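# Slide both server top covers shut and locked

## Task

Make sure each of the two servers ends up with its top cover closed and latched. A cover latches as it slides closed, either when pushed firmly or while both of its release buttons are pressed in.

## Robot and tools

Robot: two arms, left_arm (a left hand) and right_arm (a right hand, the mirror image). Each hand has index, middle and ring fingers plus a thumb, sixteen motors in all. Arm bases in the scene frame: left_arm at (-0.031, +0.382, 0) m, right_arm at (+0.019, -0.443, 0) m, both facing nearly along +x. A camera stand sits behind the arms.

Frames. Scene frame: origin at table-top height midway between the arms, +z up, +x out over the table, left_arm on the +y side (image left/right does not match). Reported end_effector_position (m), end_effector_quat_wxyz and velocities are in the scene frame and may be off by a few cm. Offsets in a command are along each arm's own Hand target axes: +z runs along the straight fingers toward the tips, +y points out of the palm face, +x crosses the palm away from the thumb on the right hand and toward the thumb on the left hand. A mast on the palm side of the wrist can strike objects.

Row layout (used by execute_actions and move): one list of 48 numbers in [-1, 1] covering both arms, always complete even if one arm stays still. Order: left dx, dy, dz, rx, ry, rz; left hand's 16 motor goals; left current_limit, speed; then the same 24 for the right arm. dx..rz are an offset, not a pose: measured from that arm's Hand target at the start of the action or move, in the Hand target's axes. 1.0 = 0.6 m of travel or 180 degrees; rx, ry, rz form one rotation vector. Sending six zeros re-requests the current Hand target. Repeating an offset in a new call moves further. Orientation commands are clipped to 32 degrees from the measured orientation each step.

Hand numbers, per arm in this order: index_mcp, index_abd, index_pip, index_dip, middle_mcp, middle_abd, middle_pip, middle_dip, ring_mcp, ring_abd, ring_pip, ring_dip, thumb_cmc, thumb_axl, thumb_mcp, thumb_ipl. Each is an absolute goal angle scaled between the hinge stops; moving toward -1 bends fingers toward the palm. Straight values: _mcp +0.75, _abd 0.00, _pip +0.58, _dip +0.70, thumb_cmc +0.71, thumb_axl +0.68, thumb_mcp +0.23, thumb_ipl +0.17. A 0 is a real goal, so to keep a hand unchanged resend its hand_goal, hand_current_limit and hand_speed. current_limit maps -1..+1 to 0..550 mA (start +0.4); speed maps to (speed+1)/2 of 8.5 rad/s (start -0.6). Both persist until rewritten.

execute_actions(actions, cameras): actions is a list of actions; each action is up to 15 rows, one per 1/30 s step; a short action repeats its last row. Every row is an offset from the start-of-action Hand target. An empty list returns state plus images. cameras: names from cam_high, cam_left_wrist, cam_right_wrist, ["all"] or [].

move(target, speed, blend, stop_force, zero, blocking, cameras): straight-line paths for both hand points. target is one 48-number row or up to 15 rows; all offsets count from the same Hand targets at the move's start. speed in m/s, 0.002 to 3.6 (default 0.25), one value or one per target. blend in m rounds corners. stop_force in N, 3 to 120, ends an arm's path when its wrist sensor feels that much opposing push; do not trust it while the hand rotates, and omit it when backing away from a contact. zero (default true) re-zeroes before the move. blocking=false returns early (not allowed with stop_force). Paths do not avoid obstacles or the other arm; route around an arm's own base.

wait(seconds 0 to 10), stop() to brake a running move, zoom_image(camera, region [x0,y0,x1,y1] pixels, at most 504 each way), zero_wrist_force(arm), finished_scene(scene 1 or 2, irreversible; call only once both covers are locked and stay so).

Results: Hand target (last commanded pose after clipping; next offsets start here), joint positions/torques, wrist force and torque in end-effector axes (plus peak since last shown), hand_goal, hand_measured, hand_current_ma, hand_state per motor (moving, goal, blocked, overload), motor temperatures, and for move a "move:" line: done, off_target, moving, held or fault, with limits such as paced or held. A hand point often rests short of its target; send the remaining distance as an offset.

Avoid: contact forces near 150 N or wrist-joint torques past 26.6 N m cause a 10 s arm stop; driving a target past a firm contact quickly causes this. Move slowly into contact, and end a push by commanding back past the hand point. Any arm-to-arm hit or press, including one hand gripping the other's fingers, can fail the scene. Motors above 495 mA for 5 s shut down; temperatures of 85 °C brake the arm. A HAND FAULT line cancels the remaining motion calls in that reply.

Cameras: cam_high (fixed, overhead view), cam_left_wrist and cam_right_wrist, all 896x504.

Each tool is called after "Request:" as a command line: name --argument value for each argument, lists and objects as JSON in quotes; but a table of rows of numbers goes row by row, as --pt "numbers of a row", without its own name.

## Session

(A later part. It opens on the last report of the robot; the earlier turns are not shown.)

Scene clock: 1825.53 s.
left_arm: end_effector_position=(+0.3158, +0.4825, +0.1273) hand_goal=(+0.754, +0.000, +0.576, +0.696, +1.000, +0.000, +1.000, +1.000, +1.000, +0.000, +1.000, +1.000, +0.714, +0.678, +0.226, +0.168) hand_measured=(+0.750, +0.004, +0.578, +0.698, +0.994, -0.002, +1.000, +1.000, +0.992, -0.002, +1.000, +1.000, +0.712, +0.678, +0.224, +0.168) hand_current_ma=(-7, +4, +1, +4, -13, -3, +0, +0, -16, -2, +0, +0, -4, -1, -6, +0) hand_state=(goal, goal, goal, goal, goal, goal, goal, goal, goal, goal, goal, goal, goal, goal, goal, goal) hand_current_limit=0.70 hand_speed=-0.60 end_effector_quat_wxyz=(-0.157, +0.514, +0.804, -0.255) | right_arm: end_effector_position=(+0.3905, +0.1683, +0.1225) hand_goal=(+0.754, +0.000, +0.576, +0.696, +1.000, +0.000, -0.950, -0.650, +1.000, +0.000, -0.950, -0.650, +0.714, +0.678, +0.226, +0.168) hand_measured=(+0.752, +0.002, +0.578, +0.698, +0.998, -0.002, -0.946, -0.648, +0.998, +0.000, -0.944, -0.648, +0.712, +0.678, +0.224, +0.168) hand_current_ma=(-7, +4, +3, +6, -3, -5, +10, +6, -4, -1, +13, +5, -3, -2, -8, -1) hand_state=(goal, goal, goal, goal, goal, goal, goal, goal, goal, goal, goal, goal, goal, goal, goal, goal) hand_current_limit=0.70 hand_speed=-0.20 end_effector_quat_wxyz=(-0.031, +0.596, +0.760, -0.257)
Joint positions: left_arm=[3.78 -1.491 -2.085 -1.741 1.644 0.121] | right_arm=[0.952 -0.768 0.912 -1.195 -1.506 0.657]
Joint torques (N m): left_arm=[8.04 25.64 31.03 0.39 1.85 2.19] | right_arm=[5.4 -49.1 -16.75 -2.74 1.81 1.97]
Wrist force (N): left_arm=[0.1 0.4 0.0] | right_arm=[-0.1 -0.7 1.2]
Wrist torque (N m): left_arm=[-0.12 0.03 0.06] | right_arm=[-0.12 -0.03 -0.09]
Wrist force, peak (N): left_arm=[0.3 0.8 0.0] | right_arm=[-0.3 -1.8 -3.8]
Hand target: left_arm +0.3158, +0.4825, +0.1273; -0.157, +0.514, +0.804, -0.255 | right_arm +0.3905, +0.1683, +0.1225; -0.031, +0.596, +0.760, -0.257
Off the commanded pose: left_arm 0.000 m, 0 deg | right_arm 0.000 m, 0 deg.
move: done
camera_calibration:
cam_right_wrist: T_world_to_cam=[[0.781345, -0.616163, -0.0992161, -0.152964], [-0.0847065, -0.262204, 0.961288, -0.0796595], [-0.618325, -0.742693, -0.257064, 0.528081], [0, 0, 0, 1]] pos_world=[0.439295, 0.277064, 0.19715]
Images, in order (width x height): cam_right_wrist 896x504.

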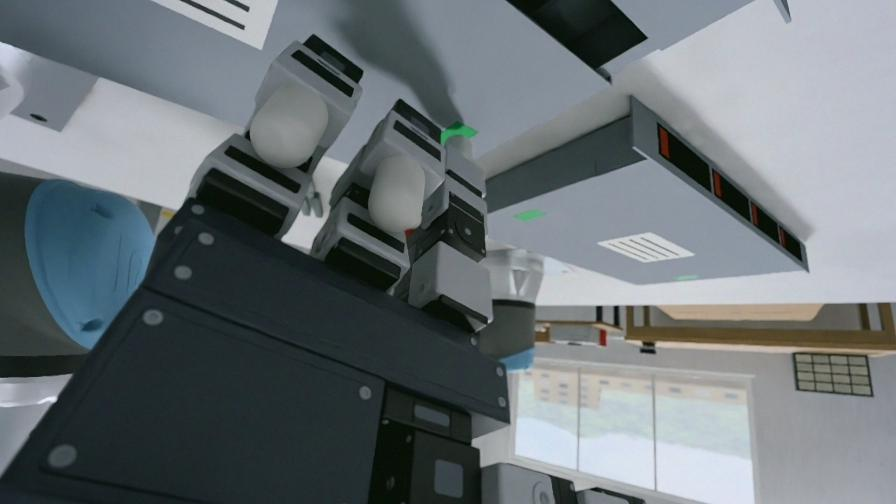

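Request:
move --pt "0 0 0 0 0 0 0.754 0 0.576 0.696 1 0 1 1 1 0 1 1 0.714 0.678 0.226 0.168 0.7 -0.6 -0.0025 -0.0098 0.0056 0 0 0 0.754 0 0.576 0.696 1 0 -0.95 -0.65 1 0 -0.95 -0.65 0.714 0.678 0.226 0.168 0.7 -0.2" --pt "0 0 0 0 0 0 0.754 0 0.576 0.696 1 0 1 1 1 0 1 1 0.714 0.678 0.226 0.168 0.7 -0.6 0.0018 -0.0027 0.0202 0 0 0 0.754 0 0.576 0.696 1 0 -0.95 -0.65 1 0 -0.95 -0.65 0.714 0.678 0.226 0.168 0.7 -0.2" --speed '[0.03, 0.01]' --stop_force 15 --cameras '["cam_right_wrist"]'

Request:
zoom_image --camera "cam_right_wrist" --region '[380, 30, 560, 180]'

Scene clock: 1853.40 s.
left_arm: end_effector_position=(+0.3158, +0.4825, +0.1273) hand_goal=(+0.754, +0.000, +0.576, +0.696, +1.000, +0.000, +1.000, +1.000, +1.000, +0.000, +1.000, +1.000, +0.714, +0.678, +0.226, +0.168) hand_measured=(+0.750, +0.004, +0.578, +0.698, +0.994, -0.002, +1.000, +1.000, +0.992, -0.002, +1.000, +1.000, +0.712, +0.678, +0.224, +0.168) hand_current_ma=(-7, +4, +1, +4, -13, -3, +0, +0, -16, -2, +0, +0, -4, -1, -6, +0) hand_state=(goal, goal, goal, goal, goal, goal, goal, goal, goal, goal, goal, goal, goal, goal, goal, goal) hand_current_limit=0.70 hand_speed=-0.60 end_effector_quat_wxyz=(-0.157, +0.514, +0.804, -0.255) | right_arm: end_effector_position=(+0.3845, +0.1647, +0.1124) hand_goal=(+0.754, +0.000, +0.576, +0.696, +1.000, +0.000, -0.950, -0.650, +1.000, +0.000, -0.950, -0.650, +0.714, +0.678, +0.226, +0.168) hand_measured=(+0.756, +0.002, +0.578, +0.694, +0.998, -0.002, -0.946, -0.648, +0.998, +0.000, -0.944, -0.648, +0.712, +0.678, +0.224, +0.168) hand_current_ma=(+4, +6, +3, -3, -3, -5, +10, +6, -4, -1, +13, +5, -3, -2, -8, -1) hand_state=(goal, goal, goal, goal, goal, goal, goal, goal, goal, goal, goal, goal, goal, goal, goal, goal) hand_current_limit=0.70 hand_speed=-0.20 end_effector_quat_wxyz=(-0.031, +0.596, +0.760, -0.257)
Joint positions: left_arm=[3.78 -1.491 -2.085 -1.741 1.644 0.121] | right_arm=[0.955 -0.781 0.961 -1.231 -1.505 0.66]
Joint torques (N m): left_arm=[6.44 25.98 30.35 0.12 2 2.27] | right_arm=[6.01 -40.22 -10.18 -2.01 1.85 1.88]
Wrist force (N): left_arm=[0.1 0.4 0.2] | right_arm=[-0.5 -1.9 -12.6]
Wrist torque (N m): left_arm=[-0.14 0.04 0.06] | right_arm=[0.97 -0.39 -0.10]
Wrist force, peak (N): left_arm=[0.3 0.7 0.0] | right_arm=[-0.4 -1.7 -12.9]
Hand target: left_arm +0.3158, +0.4825, +0.1273; -0.157, +0.514, +0.804, -0.255 | right_arm +0.3845, +0.1647, +0.1124; -0.031, +0.596, +0.760, -0.257
Off the commanded pose: left_arm 0.000 m, 0 deg | right_arm 0.000 m, 0 deg.
move: done
camera_calibration:
cam_right_wrist: T_world_to_cam=[[0.781345, -0.616163, -0.0992161, -0.151346], [-0.0847065, -0.262204, 0.961288, -0.0714811], [-0.618325, -0.742693, -0.257064, 0.519139], [0, 0, 0, 1]] pos_world=[0.433195, 0.273564, 0.18715]
Images, in order (width x height): cam_right_wrist 896x504.

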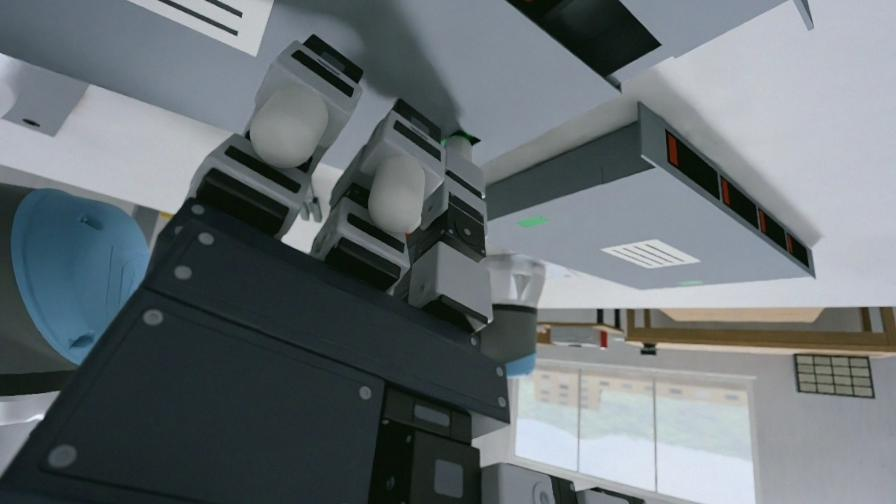

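Scaled by 2.800 from the camera's 896x504 image, which has a finer 1280x720 frame.

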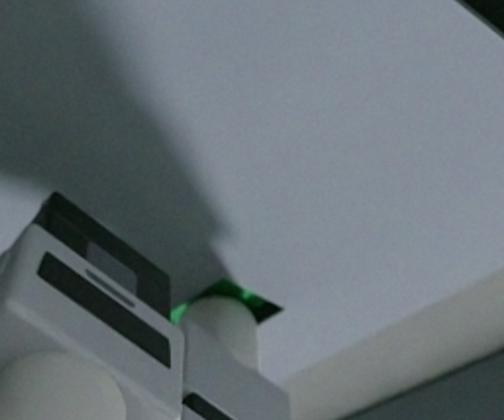

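Request:
move --target '[0,0,0,0,0,0,0.754,0,0.576,0.696,1,0,1,1,1,0,1,1,0.714,0.678,0.226,0.168,0.7,-0.6,-0.0028,-0.0067,0.0052,0,0,0,0.754,0,0.576,0.696,1,0,-0.95,-0.65,1,0,-0.95,-0.65,0.714,0.678,0.226,0.168,0.7,-0.2]' --speed 0.01 --stop_force 25 --cameras '["cam_right_wrist","cam_high","cam_left_wrist"]'

Request:
zoom_image --camera "cam_right_wrist" --region '[440, 0, 700, 180]'

Request:
zoom_image --camera "cam_left_wrist" --region '[200, 0, 380, 140]'

Request:
zoom_image --camera "cam_high" --region '[365, 180, 465, 260]'

Scene clock: 1863.43 s.
left_arm: end_effector_position=(+0.3158, +0.4825, +0.1273) hand_goal=(+0.754, +0.000, +0.576, +0.696, +1.000, +0.000, +1.000, +1.000, +1.000, +0.000, +1.000, +1.000, +0.714, +0.678, +0.226, +0.168) hand_measured=(+0.750, +0.004, +0.578, +0.698, +0.994, -0.002, +1.000, +1.000, +0.992, -0.002, +1.000, +1.000, +0.712, +0.678, +0.224, +0.168) hand_current_ma=(-7, +4, +1, +4, -13, -3, +0, +0, -16, -2, +0, +0, -4, -1, -6, +0) hand_state=(goal, goal, goal, goal, goal, goal, goal, goal, goal, goal, goal, goal, goal, goal, goal, goal) hand_current_limit=0.70 hand_speed=-0.60 end_effector_quat_wxyz=(-0.157, +0.514, +0.804, -0.255) | right_arm: end_effector_position=(+0.3803, +0.1614, +0.1118) hand_goal=(+0.754, +0.000, +0.576, +0.696, +1.000, +0.000, -0.950, -0.650, +1.000, +0.000, -0.950, -0.650, +0.714, +0.678, +0.226, +0.168) hand_measured=(+0.760, -0.016, +0.560, +0.670, +0.998, -0.002, -0.946, -0.648, +0.998, +0.000, -0.944, -0.648, +0.712, +0.678, +0.224, +0.168) hand_current_ma=(+19, -45, -48, -89, -4, -5, +10, +6, -4, -1, +13, +5, -3, -2, -8, -1) hand_state=(goal, goal, goal, blocked, goal, goal, goal, goal, goal, goal, goal, goal, goal, goal, goal, goal) hand_current_limit=0.70 hand_speed=-0.20 end_effector_quat_wxyz=(-0.031, +0.596, +0.760, -0.257)
Joint positions: left_arm=[3.78 -1.491 -2.085 -1.741 1.644 0.121] | right_arm=[0.957 -0.794 0.987 -1.243 -1.504 0.662]
Joint torques (N m): left_arm=[7.17 26.49 30.51 0.42 2.01 1.85] | right_arm=[6.95 -50.77 -6.1 -0.72 0.7 1.85]
Wrist force (N): left_arm=[0.2 0.2 0.1] | right_arm=[0.3 -3.2 -28.7]
Wrist torque (N m): left_arm=[-0.15 0.01 0.08] | right_arm=[2.21 -0.59 0.02]
Wrist force, peak (N): left_arm=[0.1 0.9 0.2] | right_arm=[0.2 -4.6 -45.7]
Hand target: left_arm +0.3158, +0.4825, +0.1273; -0.157, +0.514, +0.804, -0.255 | right_arm +0.3803, +0.1614, +0.1119; -0.031, +0.596, +0.760, -0.257
Off the commanded pose: left_arm 0.000 m, 0 deg | right_arm 0.000 m, 0 deg.
move: done
camera_calibration:
cam_left_wrist: T_world_to_cam=[[-0.102088, -0.923068, 0.370842, 0.393099], [-0.254034, 0.38462, 0.887431, -0.264733], [-0.961792, -0.00361027, -0.273756, 0.463203], [0, 0, 0, 1]] pos_world=[0.418384, 0.466351, 0.21596]
cam_right_wrist: T_world_to_cam=[[0.781338, -0.61617, -0.0992196, -0.150152], [-0.0846463, -0.262133, 0.961312, -0.0721747], [-0.618341, -0.742712, -0.256971, 0.513931], [0, 0, 0, 1]] pos_world=[0.428995, 0.270264, 0.18655]

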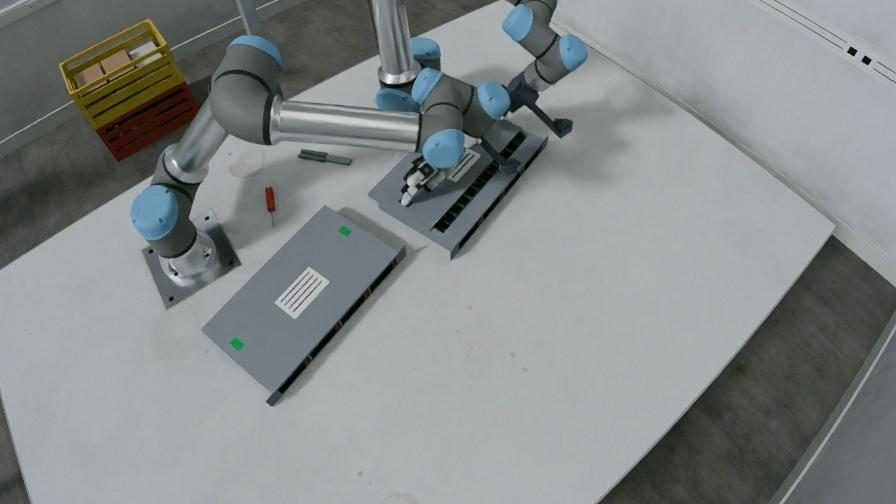

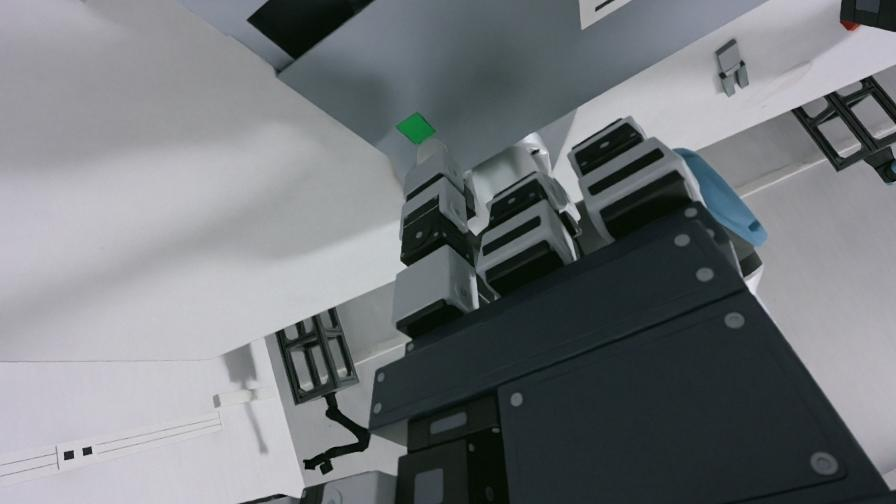

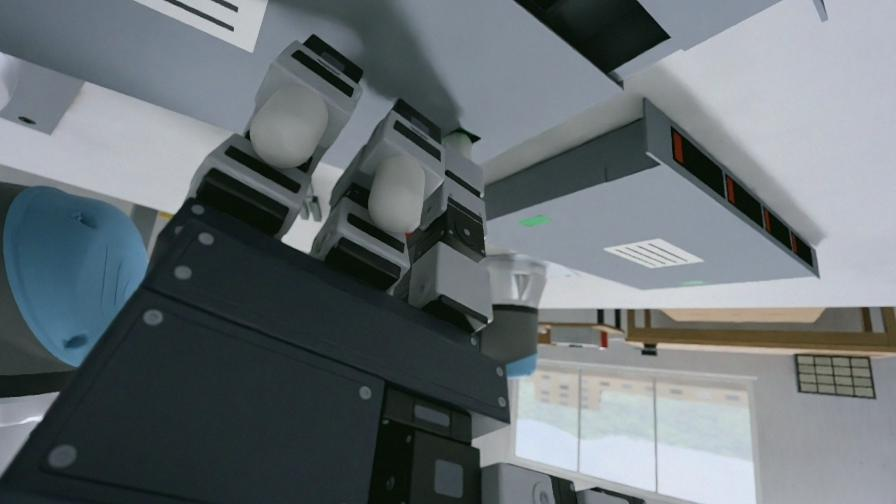

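Scaled by 1.938 from the camera's 896x504 image, which has a finer 1280x720 frame.

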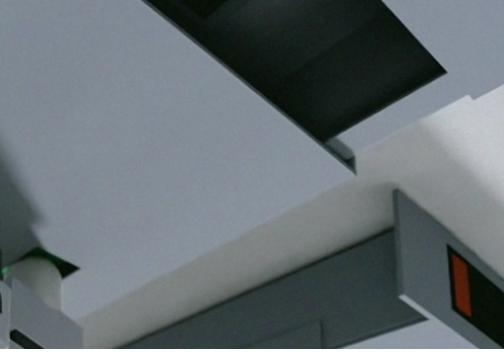

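Scaled by 2.800 from the camera's 896x504 image, which has a finer 1280x720 frame.

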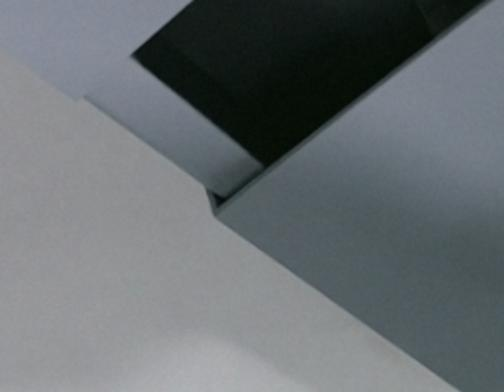

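Scaled by 5.040 from the camera's 896x504 image, which has a finer 1280x720 frame.

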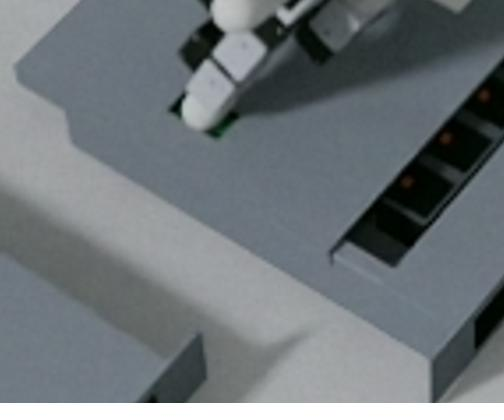

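Request:
move --target '[0,0,0,0,0,0,0.754,0,0.576,0.696,1,0,1,1,1,0,1,1,0.714,0.678,0.226,0.168,0.7,-0.6,-0.013,0.028,-0.1,0,0,0,0.754,0,0.576,0.696,1,0,-0.95,-0.65,1,0,-0.95,-0.65,0.714,0.678,0.226,0.168,0.7,-0.2]' --speed 0.1 --cameras '["cam_right_wrist","cam_high","cam_left_wrist"]'

Request:
zoom_image --camera "cam_right_wrist" --region '[380, 0, 700, 180]'

Request:
zoom_image --camera "cam_high" --region '[365, 180, 465, 260]'

Request:
zoom_image --camera "cam_high" --region '[480, 90, 560, 160]'

Scene clock: 1873.90 s.
left_arm: end_effector_position=(+0.3158, +0.4825, +0.1273) hand_goal=(+0.754, +0.000, +0.576, +0.696, +1.000, +0.000, +1.000, +1.000, +1.000, +0.000, +1.000, +1.000, +0.714, +0.678, +0.226, +0.168) hand_measured=(+0.750, +0.004, +0.578, +0.698, +0.994, -0.002, +1.000, +1.000, +0.992, -0.002, +1.000, +1.000, +0.712, +0.678, +0.224, +0.168) hand_current_ma=(-7, +4, +1, +4, -13, -3, +0, +0, -16, -2, +0, +0, -4, -1, -6, +0) hand_state=(goal, goal, goal, goal, goal, goal, goal, goal, goal, goal, goal, goal, goal, goal, goal, goal) hand_current_limit=0.70 hand_speed=-0.60 end_effector_quat_wxyz=(-0.157, +0.514, +0.804, -0.255) | right_arm: end_effector_position=(+0.4187, +0.1781, +0.1587) hand_goal=(+0.754, +0.000, +0.576, +0.696, +1.000, +0.000, -0.950, -0.650, +1.000, +0.000, -0.950, -0.650, +0.714, +0.678, +0.226, +0.168) hand_measured=(+0.752, -0.006, +0.578, +0.694, +0.998, -0.002, -0.946, -0.648, +0.998, +0.000, -0.944, -0.648, +0.712, +0.678, +0.224, +0.168) hand_current_ma=(-7, -12, +3, -6, -4, -5, +10, +6, -4, -1, +13, +5, -3, -2, -8, -1) hand_state=(goal, goal, goal, goal, goal, goal, goal, goal, goal, goal, goal, goal, goal, goal, goal, goal) hand_current_limit=0.70 hand_speed=-0.20 end_effector_quat_wxyz=(-0.031, +0.596, +0.760, -0.257)
Joint positions: left_arm=[3.78 -1.491 -2.085 -1.741 1.644 0.121] | right_arm=[0.931 -0.704 0.703 -1.049 -1.516 0.64]
Joint torques (N m): left_arm=[7.93 25.54 30.03 0.29 1.98 2.2] | right_arm=[-5.8 -52.75 -34.54 0.66 -1.75 -1.9]
Wrist force (N): left_arm=[0.2 0.3 0.1] | right_arm=[-0.2 -0.7 1.3]
Wrist torque (N m): left_arm=[-0.13 0.02 0.07] | right_arm=[-0.15 -0.03 0.00]
Wrist force, peak (N): left_arm=[0.3 0.8 0.0] | right_arm=[0.3 -3.5 -28.6]
Hand target: left_arm +0.3158, +0.4825, +0.1273; -0.157, +0.514, +0.804, -0.255 | right_arm +0.4187, +0.1781, +0.1587; -0.031, +0.596, +0.760, -0.257
Off the commanded pose: left_arm 0.000 m, 0 deg | right_arm 0.000 m, 0 deg.
move: done
camera_calibration:
cam_left_wrist: T_world_to_cam=[[-0.102088, -0.923068, 0.370842, 0.393099], [-0.254034, 0.38462, 0.887431, -0.264733], [-0.961792, -0.00361027, -0.273756, 0.463203], [0, 0, 0, 1]] pos_world=[0.418384, 0.466351, 0.21596]
cam_right_wrist: T_world_to_cam=[[0.78135, -0.61616, -0.0991984, -0.165297], [-0.0847782, -0.262265, 0.961265, -0.109452], [-0.618309, -0.742674, -0.257158, 0.562049], [0, 0, 0, 1]] pos_world=[0.467395, 0.286864, 0.23335]

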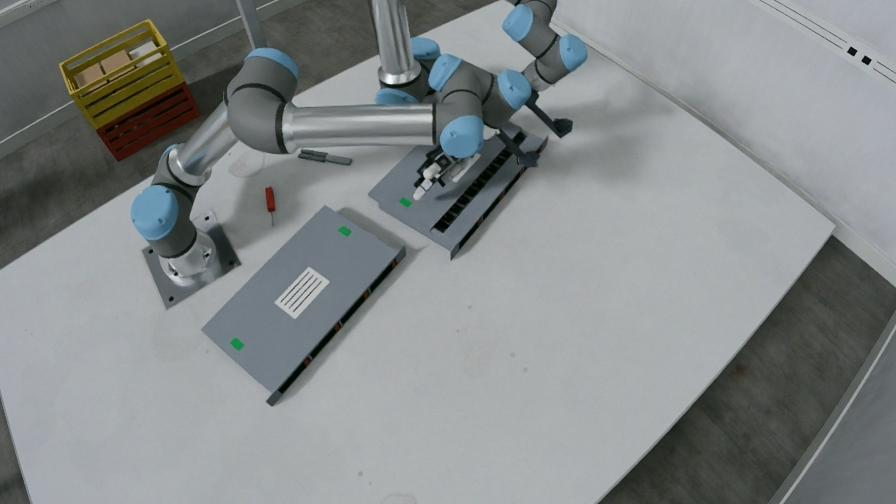

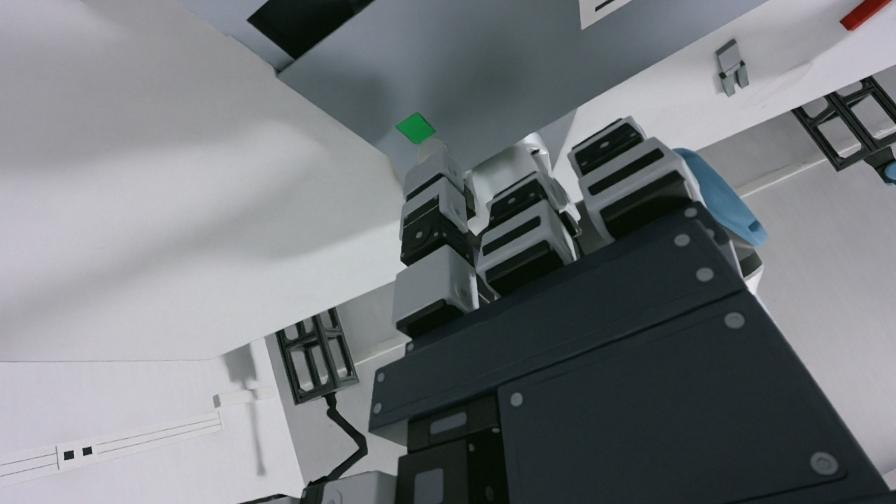

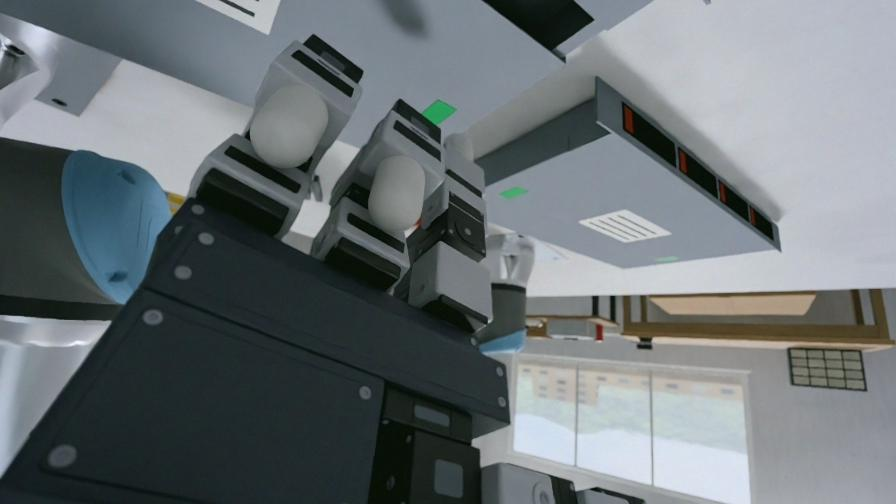

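Scaled by 1.575 from the camera's 896x504 image, which has a finer 1280x720 frame.

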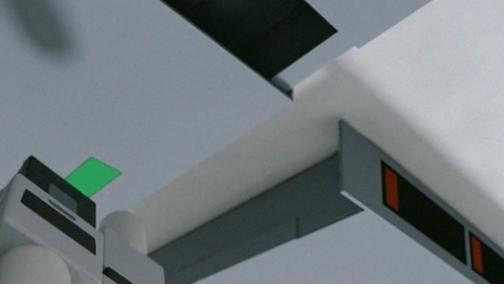

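Scaled by 5.040 from the camera's 896x504 image, which has a finer 1280x720 frame.

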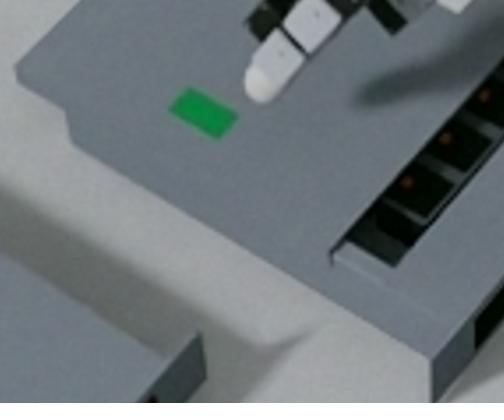

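Scaled by 6.300 from the camera's 896x504 image, which has a finer 1280x720 frame.

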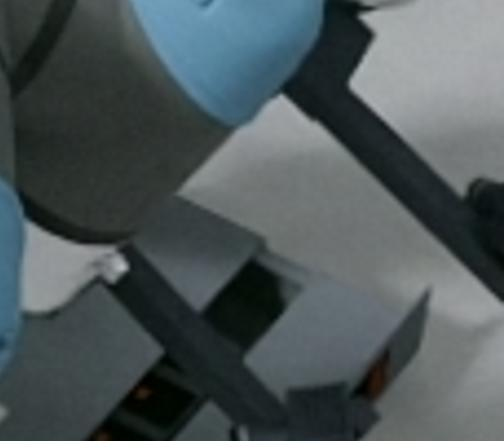

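Request:
move --pt "-0.0002 -0.0095 -0.0137 0 0 0 0.754 0 0.576 0.696 1 0 1 1 1 0 1 1 0.714 0.678 0.226 0.168 0.7 -0.6 -0.0087 -0.0143 -0.0288 0 0 0 0.754 0 0.576 0.696 1 0 -0.95 -0.65 1 0 -0.95 -0.65 0.714 0.678 0.226 0.168 0.7 -0.2" --pt "-0.0018 -0.1502 -0.0268 -0.193 0.0171 0.0441 0.754 0 0.576 0.696 1 0 1 1 1 0 1 1 0.714 0.678 0.226 0.168 0.7 -0.6 -0.0573 -0.2393 0.0203 -0.2864 0.0814 0.0101 0.754 0 0.576 0.696 1 0 -0.95 -0.65 1 0 -0.95 -0.65 0.714 0.678 0.226 0.168 0.7 -0.2" --speed 0.12 --blend '[0.005,0]' --cameras '["all"]'

Request:
zoom_image --camera "cam_right_wrist" --region '[380, 30, 560, 180]'

Request:
zoom_image --camera "cam_left_wrist" --region '[340, 30, 520, 180]'

Request:
zoom_image --camera "cam_high" --region '[365, 90, 565, 270]'

Scene clock: 1966.23 s.
left_arm: end_effector_position=(+0.2573, +0.4547, +0.1919) hand_goal=(+0.754, +0.000, +0.576, +0.696, +1.000, +0.000, +1.000, +1.000, +1.000, +0.000, +1.000, +1.000, +0.714, +0.678, +0.226, +0.168) hand_measured=(+0.750, +0.002, +0.578, +0.698, +0.994, -0.002, +1.000, +1.000, +0.992, -0.002, +1.000, +1.000, +0.712, +0.678, +0.224, +0.168) hand_current_ma=(-8, +4, +1, +4, -13, -3, +0, +0, -16, -2, +0, +0, -4, -1, -6, +0) hand_state=(goal, goal, goal, goal, goal, goal, goal, goal, goal, goal, goal, goal, goal, goal, goal, goal) hand_current_limit=0.70 hand_speed=-0.60 end_effector_quat_wxyz=(+0.000, +0.598, +0.802, +0.000) | right_arm: end_effector_position=(+0.2965, +0.1196, +0.2185) hand_goal=(+0.754, +0.000, +0.576, +0.696, +1.000, +0.000, -0.950, -0.650, +1.000, +0.000, -0.950, -0.650, +0.714, +0.678, +0.226, +0.168) hand_measured=(+0.754, -0.004, +0.578, +0.694, +1.000, -0.002, -0.946, -0.648, +1.000, +0.000, -0.944, -0.648, +0.716, +0.678, +0.224, +0.168) hand_current_ma=(+1, -6, +3, -6, -1, -5, +10, +6, -2, -1, +13, +5, +3, -2, -8, -1) hand_state=(goal, goal, goal, goal, goal, goal, goal, goal, goal, goal, goal, goal, goal, goal, goal, goal) hand_current_limit=0.70 hand_speed=-0.20 end_effector_quat_wxyz=(+0.141, +0.589, +0.777, +0.173)
Joint positions: left_arm=[3.998 -0.709 -2.478 -1.525 1.571 0.505] | right_arm=[1.178 -1.313 1.891 -2.439 -1.92 0.816]
Joint torques (N m): left_arm=[8.03 -3.92 16.53 1.13 -2.56 1.96] | right_arm=[5.8 -46.34 -14.46 -4.56 -2.4 -1.88]
Wrist force (N): left_arm=[0.2 -0.2 0.2] | right_arm=[-0.3 0.5 0.3]
Wrist torque (N m): left_arm=[-0.04 0.02 -0.02] | right_arm=[-0.05 0.02 -0.01]
Wrist force, peak (N): left_arm=[0.1 0.8 0.5] | right_arm=[0.3 -0.5 1.9]
Hand target: left_arm +0.2573, +0.4547, +0.1920; +0.000, +0.598, +0.802, +0.000 | right_arm +0.2965, +0.1196, +0.2185; +0.141, +0.589, +0.777, +0.173
Off the commanded pose: left_arm 0.000 m, 0 deg | right_arm 0.000 m, 0 deg.
move: done
camera_calibration:
cam_left_wrist: T_world_to_cam=[[-0.350585, -0.936255, 0.0227271, 0.474278], [-0.669287, 0.267444, 0.693202, -0.128886], [-0.655092, 0.227815, -0.720385, 0.326076], [0, 0, 0, 1]] pos_world=[0.293623, 0.40423, 0.313465]
cam_right_wrist: T_world_to_cam=[[0.771474, -0.578085, 0.265792, -0.181316], [-0.632695, -0.652841, 0.416529, 0.135569], [-0.0672694, -0.489506, -0.869401, 0.39859], [0, 0, 0, 1]] pos_world=[0.252467, 0.178801, 0.338259]

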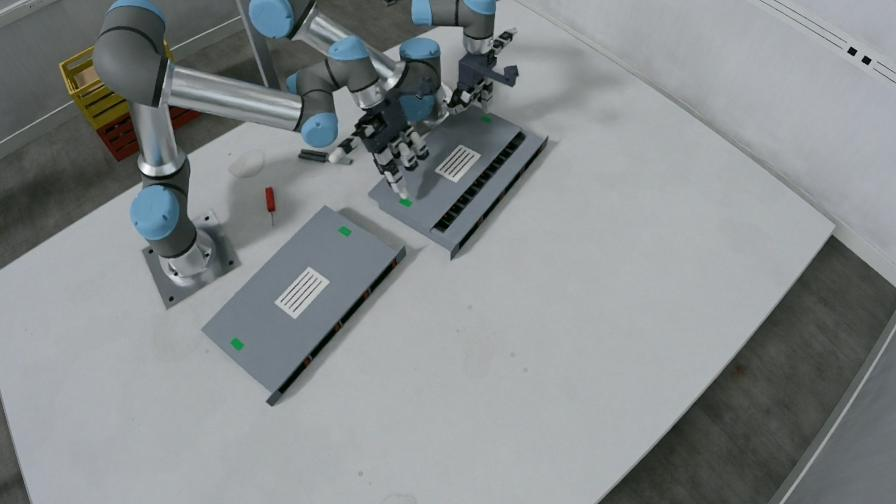

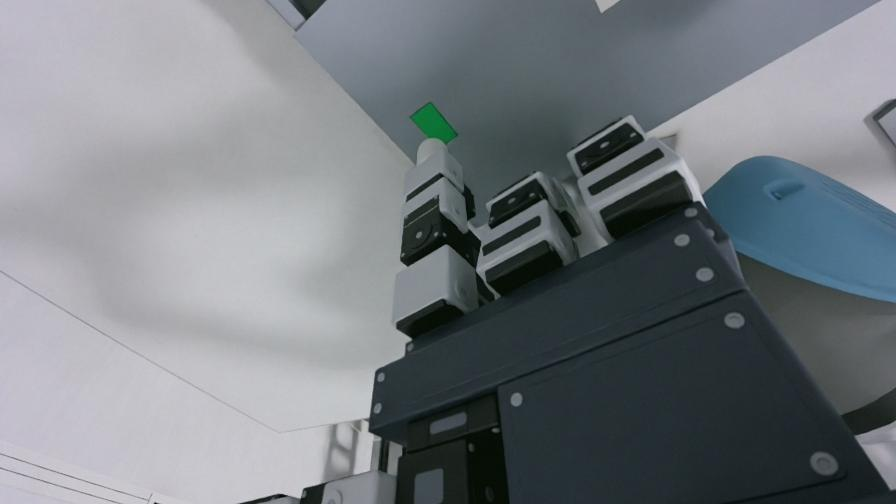

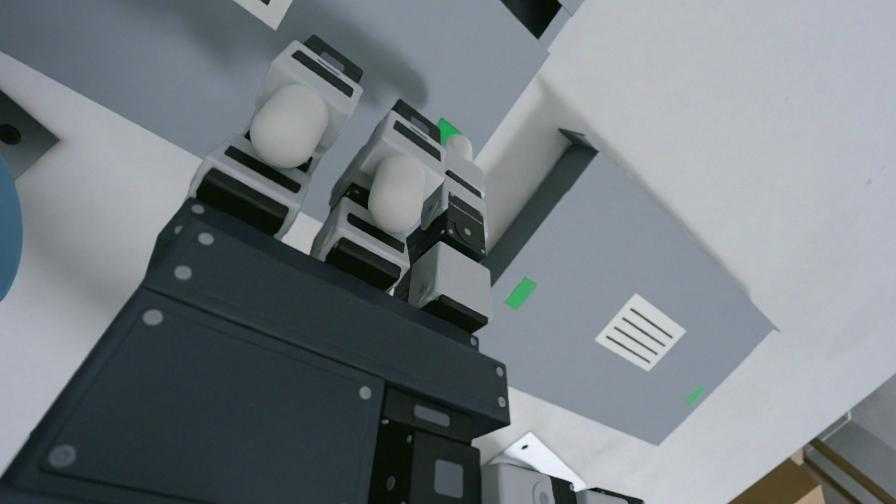

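Scaled by 2.800 from the camera's 896x504 image, which has a finer 1280x720 frame.

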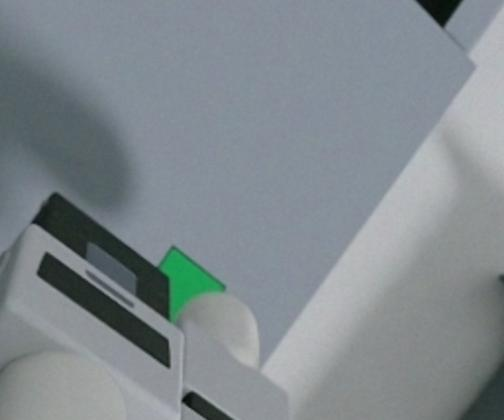

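Scaled by 2.800 from the camera's 896x504 image, which has a finer 1280x720 frame.

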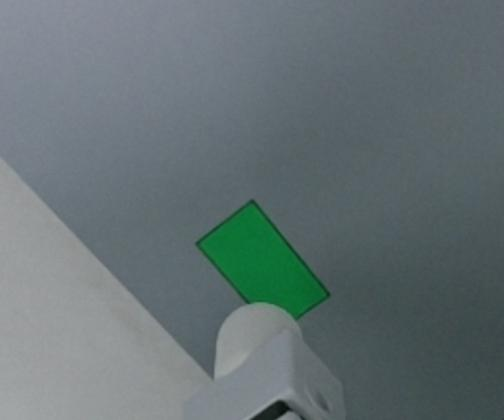

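Scaled by 2.520 from the camera's 896x504 image, which has a finer 1280x720 frame.

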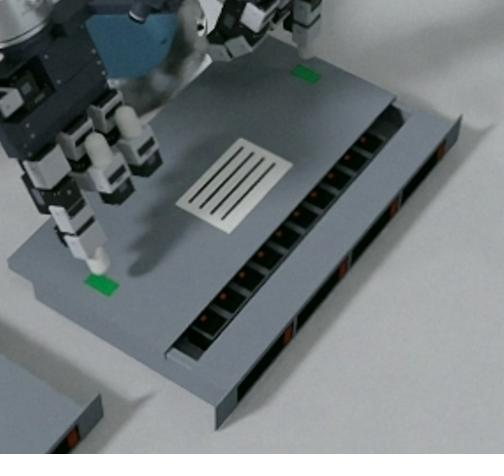

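Request:
move --pt "0.0007 -0.001 0.03 0 0 0 0.754 0 0.576 0.696 1 0 1 1 1 0 1 1 0.714 0.678 0.226 0.168 0.7 -0.6 -0.0022 -0.0257 0.0208 0 0 0 0.754 0 0.576 0.696 1 0 -0.95 -0.65 1 0 -0.95 -0.65 0.714 0.678 0.226 0.168 0.7 -0.2" --pt "0.0007 -0.001 0.05 0 0 0 0.754 0 0.576 0.696 1 0 1 1 1 0 1 1 0.714 0.678 0.226 0.168 0.7 -0.6 -0.0018 -0.0367 0.0433 0 0 0 0.754 0 0.576 0.696 1 0 -0.95 -0.65 1 0 -0.95 -0.65 0.714 0.678 0.226 0.168 0.7 -0.2" --speed '[0.05, 0.01]' --stop_force 12 --cameras '["cam_left_wrist","cam_right_wrist"]'

Request:
zoom_image --camera "cam_right_wrist" --region '[380, 30, 560, 180]'

Request:
zoom_image --camera "cam_left_wrist" --region '[340, 30, 520, 180]'

Scene clock: 2003.20 s.
left_arm: end_effector_position=(+0.2566, +0.4550, +0.1675) hand_goal=(+0.754, +0.000, +0.576, +0.696, +1.000, +0.000, +1.000, +1.000, +1.000, +0.000, +1.000, +1.000, +0.714, +0.678, +0.226, +0.168) hand_measured=(+0.752, +0.000, +0.578, +0.698, +0.994, -0.002, +1.000, +1.000, +0.992, -0.002, +1.000, +1.000, +0.712, +0.678, +0.224, +0.168) hand_current_ma=(-4, +1, +1, +2, -13, -3, +0, +0, -16, -2, +0, +0, -3, -1, -6, +0) hand_state=(goal, goal, goal, goal, goal, goal, goal, goal, goal, goal, goal, goal, goal, goal, goal, goal) hand_current_limit=0.70 hand_speed=-0.60 end_effector_quat_wxyz=(+0.000, +0.598, +0.802, +0.000) | right_arm: end_effector_position=(+0.2887, +0.1158, +0.1908) hand_goal=(+0.754, +0.000, +0.576, +0.696, +1.000, +0.000, -0.950, -0.650, +1.000, +0.000, -0.950, -0.650, +0.714, +0.678, +0.226, +0.168) hand_measured=(+0.752, -0.004, +0.578, +0.698, +1.000, -0.002, -0.946, -0.648, +1.000, +0.000, -0.944, -0.648, +0.716, +0.678, +0.224, +0.168) hand_current_ma=(-5, -7, +3, +4, -1, -5, +10, +6, -1, -1, +13, +5, +4, -2, -8, -1) hand_state=(goal, goal, goal, goal, goal, goal, goal, goal, goal, goal, goal, goal, goal, goal, goal, goal) hand_current_limit=0.70 hand_speed=-0.20 end_effector_quat_wxyz=(+0.141, +0.589, +0.777, +0.173)
Joint positions: left_arm=[4.002 -0.713 -2.54 -1.459 1.571 0.509] | right_arm=[1.189 -1.285 1.938 -2.511 -1.923 0.827]
Joint torques (N m): left_arm=[5.83 -5.22 29.78 -0.06 -1.81 1.87] | right_arm=[0.24 -39.76 -27.36 -0.14 -1.59 1.5]
Wrist force (N): left_arm=[-0.2 -0.2 -10.8] | right_arm=[0.0 0.8 -11.2]
Wrist torque (N m): left_arm=[0.83 0.25 -0.05] | right_arm=[0.80 -0.22 -0.01]
Wrist force, peak (N): left_arm=[-0.4 -0.6 -14.3] | right_arm=[0.3 1.3 -15.3]
Hand target: left_arm +0.2566, +0.4550, +0.1675; +0.000, +0.598, +0.802, +0.000 (not the last commanded pose) | right_arm +0.2887, +0.1158, +0.1908; +0.141, +0.589, +0.777, +0.173 (not the last commanded pose)
Off the commanded pose: left_arm 0.006 m, 0 deg | right_arm 0.005 m, 0 deg.
move: contact (left_arm, right_arm); path passed 1 of 2 targets
camera_calibration:
cam_left_wrist: T_world_to_cam=[[-0.350648, -0.936234, 0.0226102, 0.474818], [-0.669371, 0.267438, 0.693123, -0.112444], [-0.654972, 0.227907, -0.720465, 0.307945], [0, 0, 0, 1]] pos_world=[0.292923, 0.40443, 0.289065]
cam_right_wrist: T_world_to_cam=[[0.77147, -0.578027, 0.265929, -0.170107], [-0.632732, -0.652973, 0.416265, 0.139741], [-0.0669681, -0.489398, -0.869485, 0.37205], [0, 0, 0, 1]] pos_world=[0.244567, 0.175001, 0.310559]
Images, in order (width x height): cam_left_wrist 896x504, cam_right_wrist 896x504.

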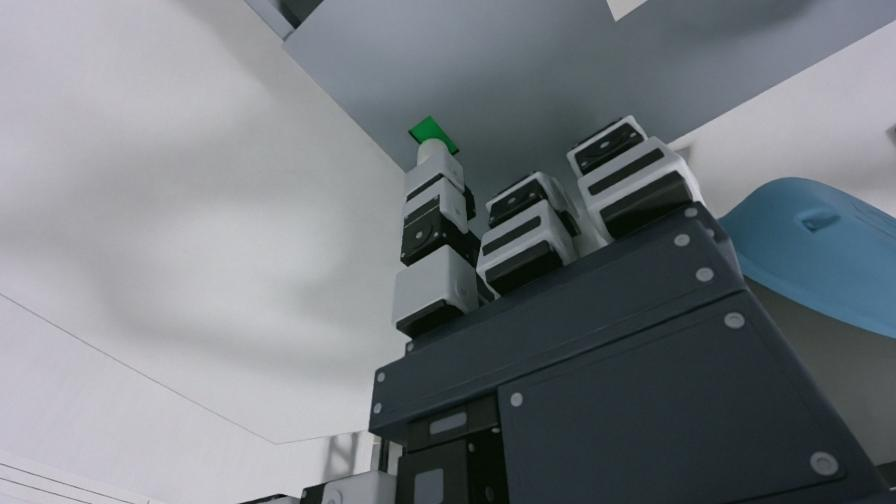

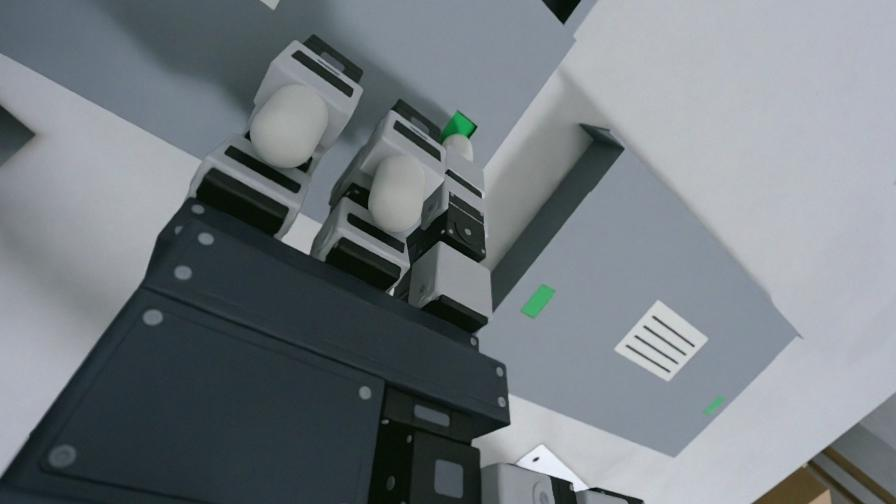

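Scaled by 2.800 from the camera's 896x504 image, which has a finer 1280x720 frame.

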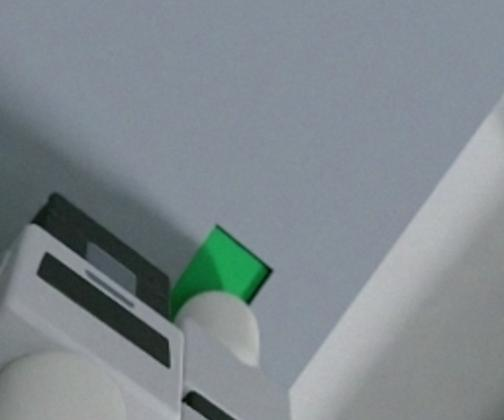

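Scaled by 2.800 from the camera's 896x504 image, which has a finer 1280x720 frame.

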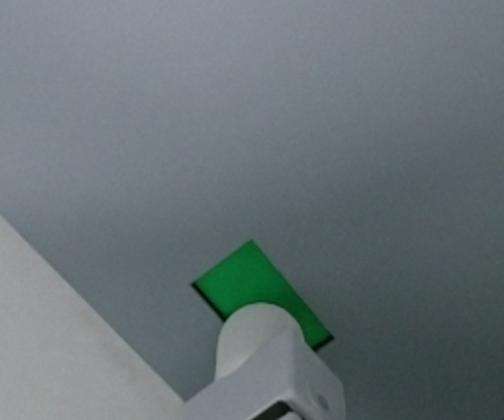

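Request:
move --target '[0,0.02,0,0,0,0,0.754,0,0.576,0.696,1,0,1,1,1,0,1,1,0.714,0.678,0.226,0.168,0.7,-0.6,0.0002,0.0177,0.0095,0,0,0,0.754,0,0.576,0.696,1,0,-0.95,-0.65,1,0,-0.95,-0.65,0.714,0.678,0.226,0.168,0.7,-0.2]' --speed 0.01 --stop_force 30 --cameras '["cam_left_wrist","cam_right_wrist","cam_high"]'

Request:
zoom_image --camera "cam_right_wrist" --region '[380, 0, 640, 180]'

Request:
zoom_image --camera "cam_left_wrist" --region '[220, 0, 500, 180]'

Request:
zoom_image --camera "cam_high" --region '[365, 90, 565, 270]'

Scene clock: 2016.93 s.
left_arm: end_effector_position=(+0.2681, +0.4584, +0.1675) hand_goal=(+0.754, +0.000, +0.576, +0.696, +1.000, +0.000, +1.000, +1.000, +1.000, +0.000, +1.000, +1.000, +0.714, +0.678, +0.226, +0.168) hand_measured=(+0.794, +0.000, +0.606, +0.710, +0.994, -0.002, +1.000, +1.000, +0.992, -0.002, +1.000, +1.000, +0.712, +0.678, +0.224, +0.168) hand_current_ma=(+121, -1, +78, +31, -13, -3, +0, +0, -16, -2, +0, +0, -3, -1, -6, +0) hand_state=(blocked, goal, blocked, goal, goal, goal, goal, goal, goal, goal, goal, goal, goal, goal, goal, goal) hand_current_limit=0.70 hand_speed=-0.60 end_effector_quat_wxyz=(+0.000, +0.598, +0.802, +0.000) | right_arm: end_effector_position=(+0.3003, +0.1191, +0.1903) hand_goal=(+0.754, +0.000, +0.576, +0.696, +1.000, +0.000, -0.950, -0.650, +1.000, +0.000, -0.950, -0.650, +0.714, +0.678, +0.226, +0.168) hand_measured=(+0.770, -0.020, +0.596, +0.710, +1.000, -0.002, -0.946, -0.648, +1.000, +0.000, -0.944, -0.648, +0.716, +0.678, +0.224, +0.168) hand_current_ma=(+54, -58, +62, +41, -1, -5, +10, +6, -1, -1, +13, +5, +4, -2, -8, -1) hand_state=(goal, blocked, goal, goal, goal, goal, goal, goal, goal, goal, goal, goal, goal, goal, goal, goal) hand_current_limit=0.70 hand_speed=-0.20 end_effector_quat_wxyz=(+0.141, +0.589, +0.777, +0.173)
Joint positions: left_arm=[3.97 -0.774 -2.528 -1.41 1.571 0.476] | right_arm=[1.171 -1.272 1.923 -2.516 -1.918 0.809]
Joint torques (N m): left_arm=[-7.64 -18.08 31.82 3.11 1.58 -2.6] | right_arm=[-10.18 -15.31 -24.67 -2.77 1.54 -1.78]
Wrist force (N): left_arm=[0.1 -1.9 -8.1] | right_arm=[1.2 0.8 -19.5]
Wrist torque (N m): left_arm=[0.79 0.21 0.09] | right_arm=[1.58 -0.27 0.17]
Wrist force, peak (N): left_arm=[-0.3 -1.0 -11.1] | right_arm=[0.7 1.0 -19.9]
Hand target: left_arm +0.2681, +0.4584, +0.1675; +0.000, +0.598, +0.802, +0.000 | right_arm +0.3003, +0.1191, +0.1903; +0.141, +0.589, +0.777, +0.173
Off the commanded pose: left_arm 0.000 m, 0 deg | right_arm 0.000 m, 0 deg.
move: done
camera_calibration:
cam_left_wrist: T_world_to_cam=[[-0.350648, -0.936234, 0.0226102, 0.482034], [-0.669371, 0.267438, 0.693123, -0.105655], [-0.654972, 0.227907, -0.720465, 0.314702], [0, 0, 0, 1]] pos_world=[0.304423, 0.40783, 0.289065]
cam_right_wrist: T_world_to_cam=[[0.77147, -0.578027, 0.265929, -0.177016], [-0.632732, -0.652973, 0.416265, 0.149444], [-0.0669681, -0.489398, -0.869485, 0.374007], [0, 0, 0, 1]] pos_world=[0.256167, 0.178301, 0.310059]

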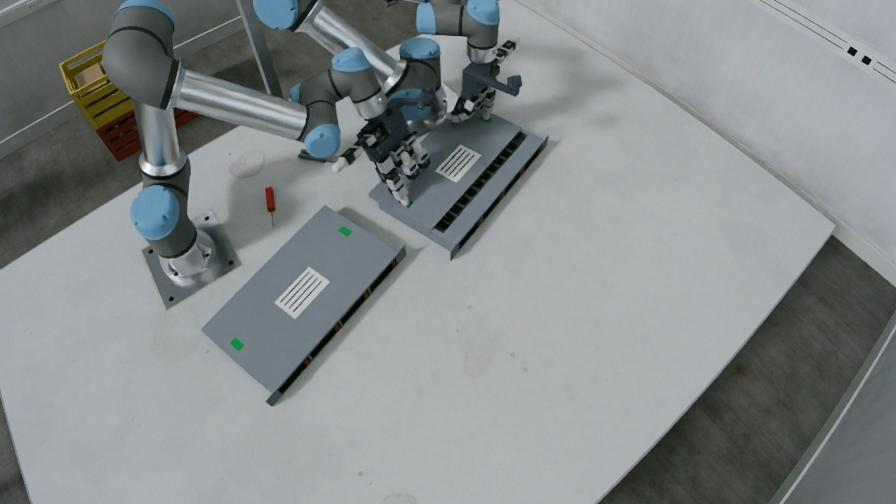

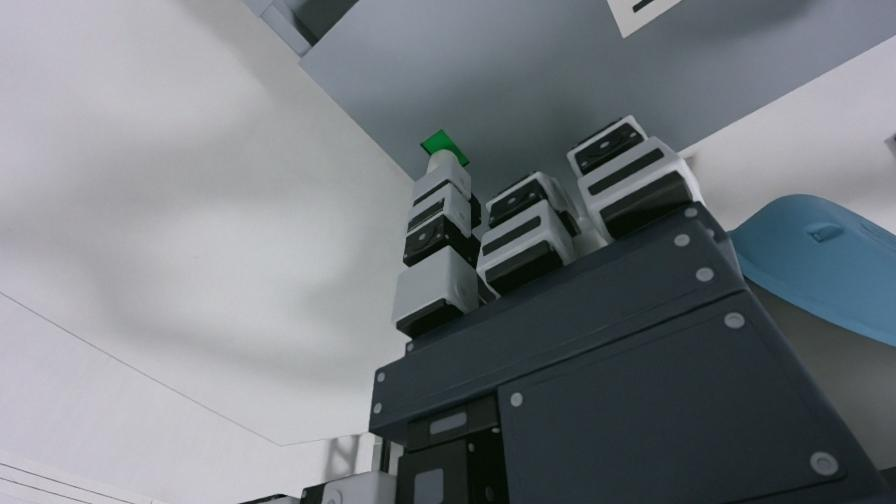

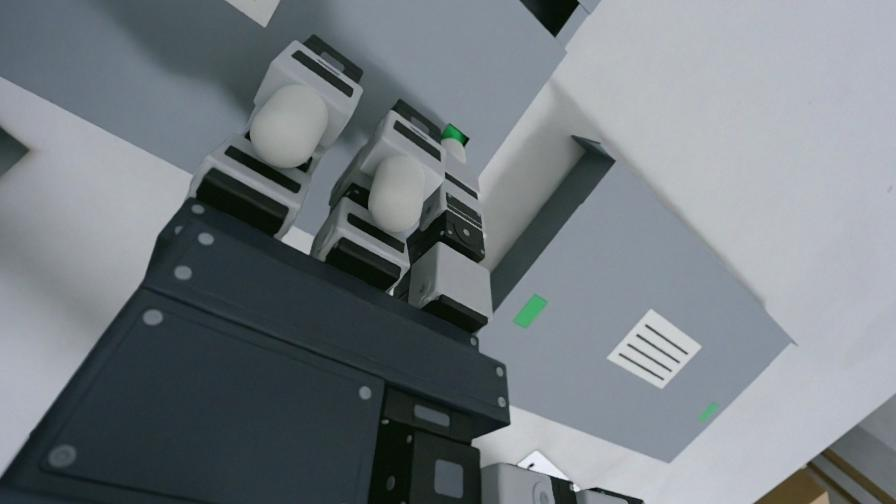

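Scaled by 1.938 from the camera's 896x504 image, which has a finer 1280x720 frame.

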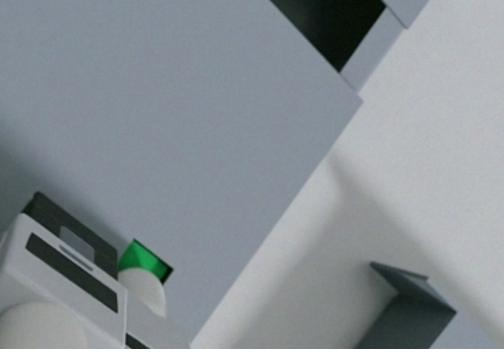

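Scaled by 1.800 from the camera's 896x504 image, which has a finer 1280x720 frame.

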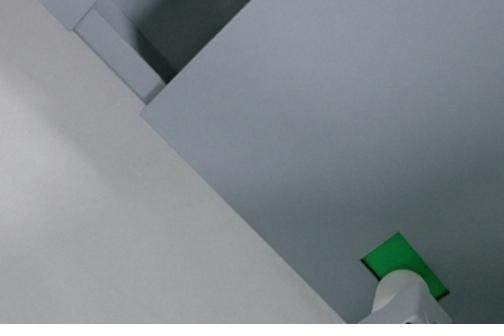

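Scaled by 2.520 from the camera's 896x504 image, which has a finer 1280x720 frame.

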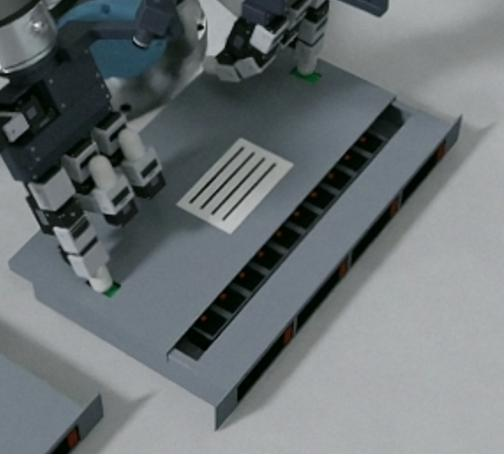

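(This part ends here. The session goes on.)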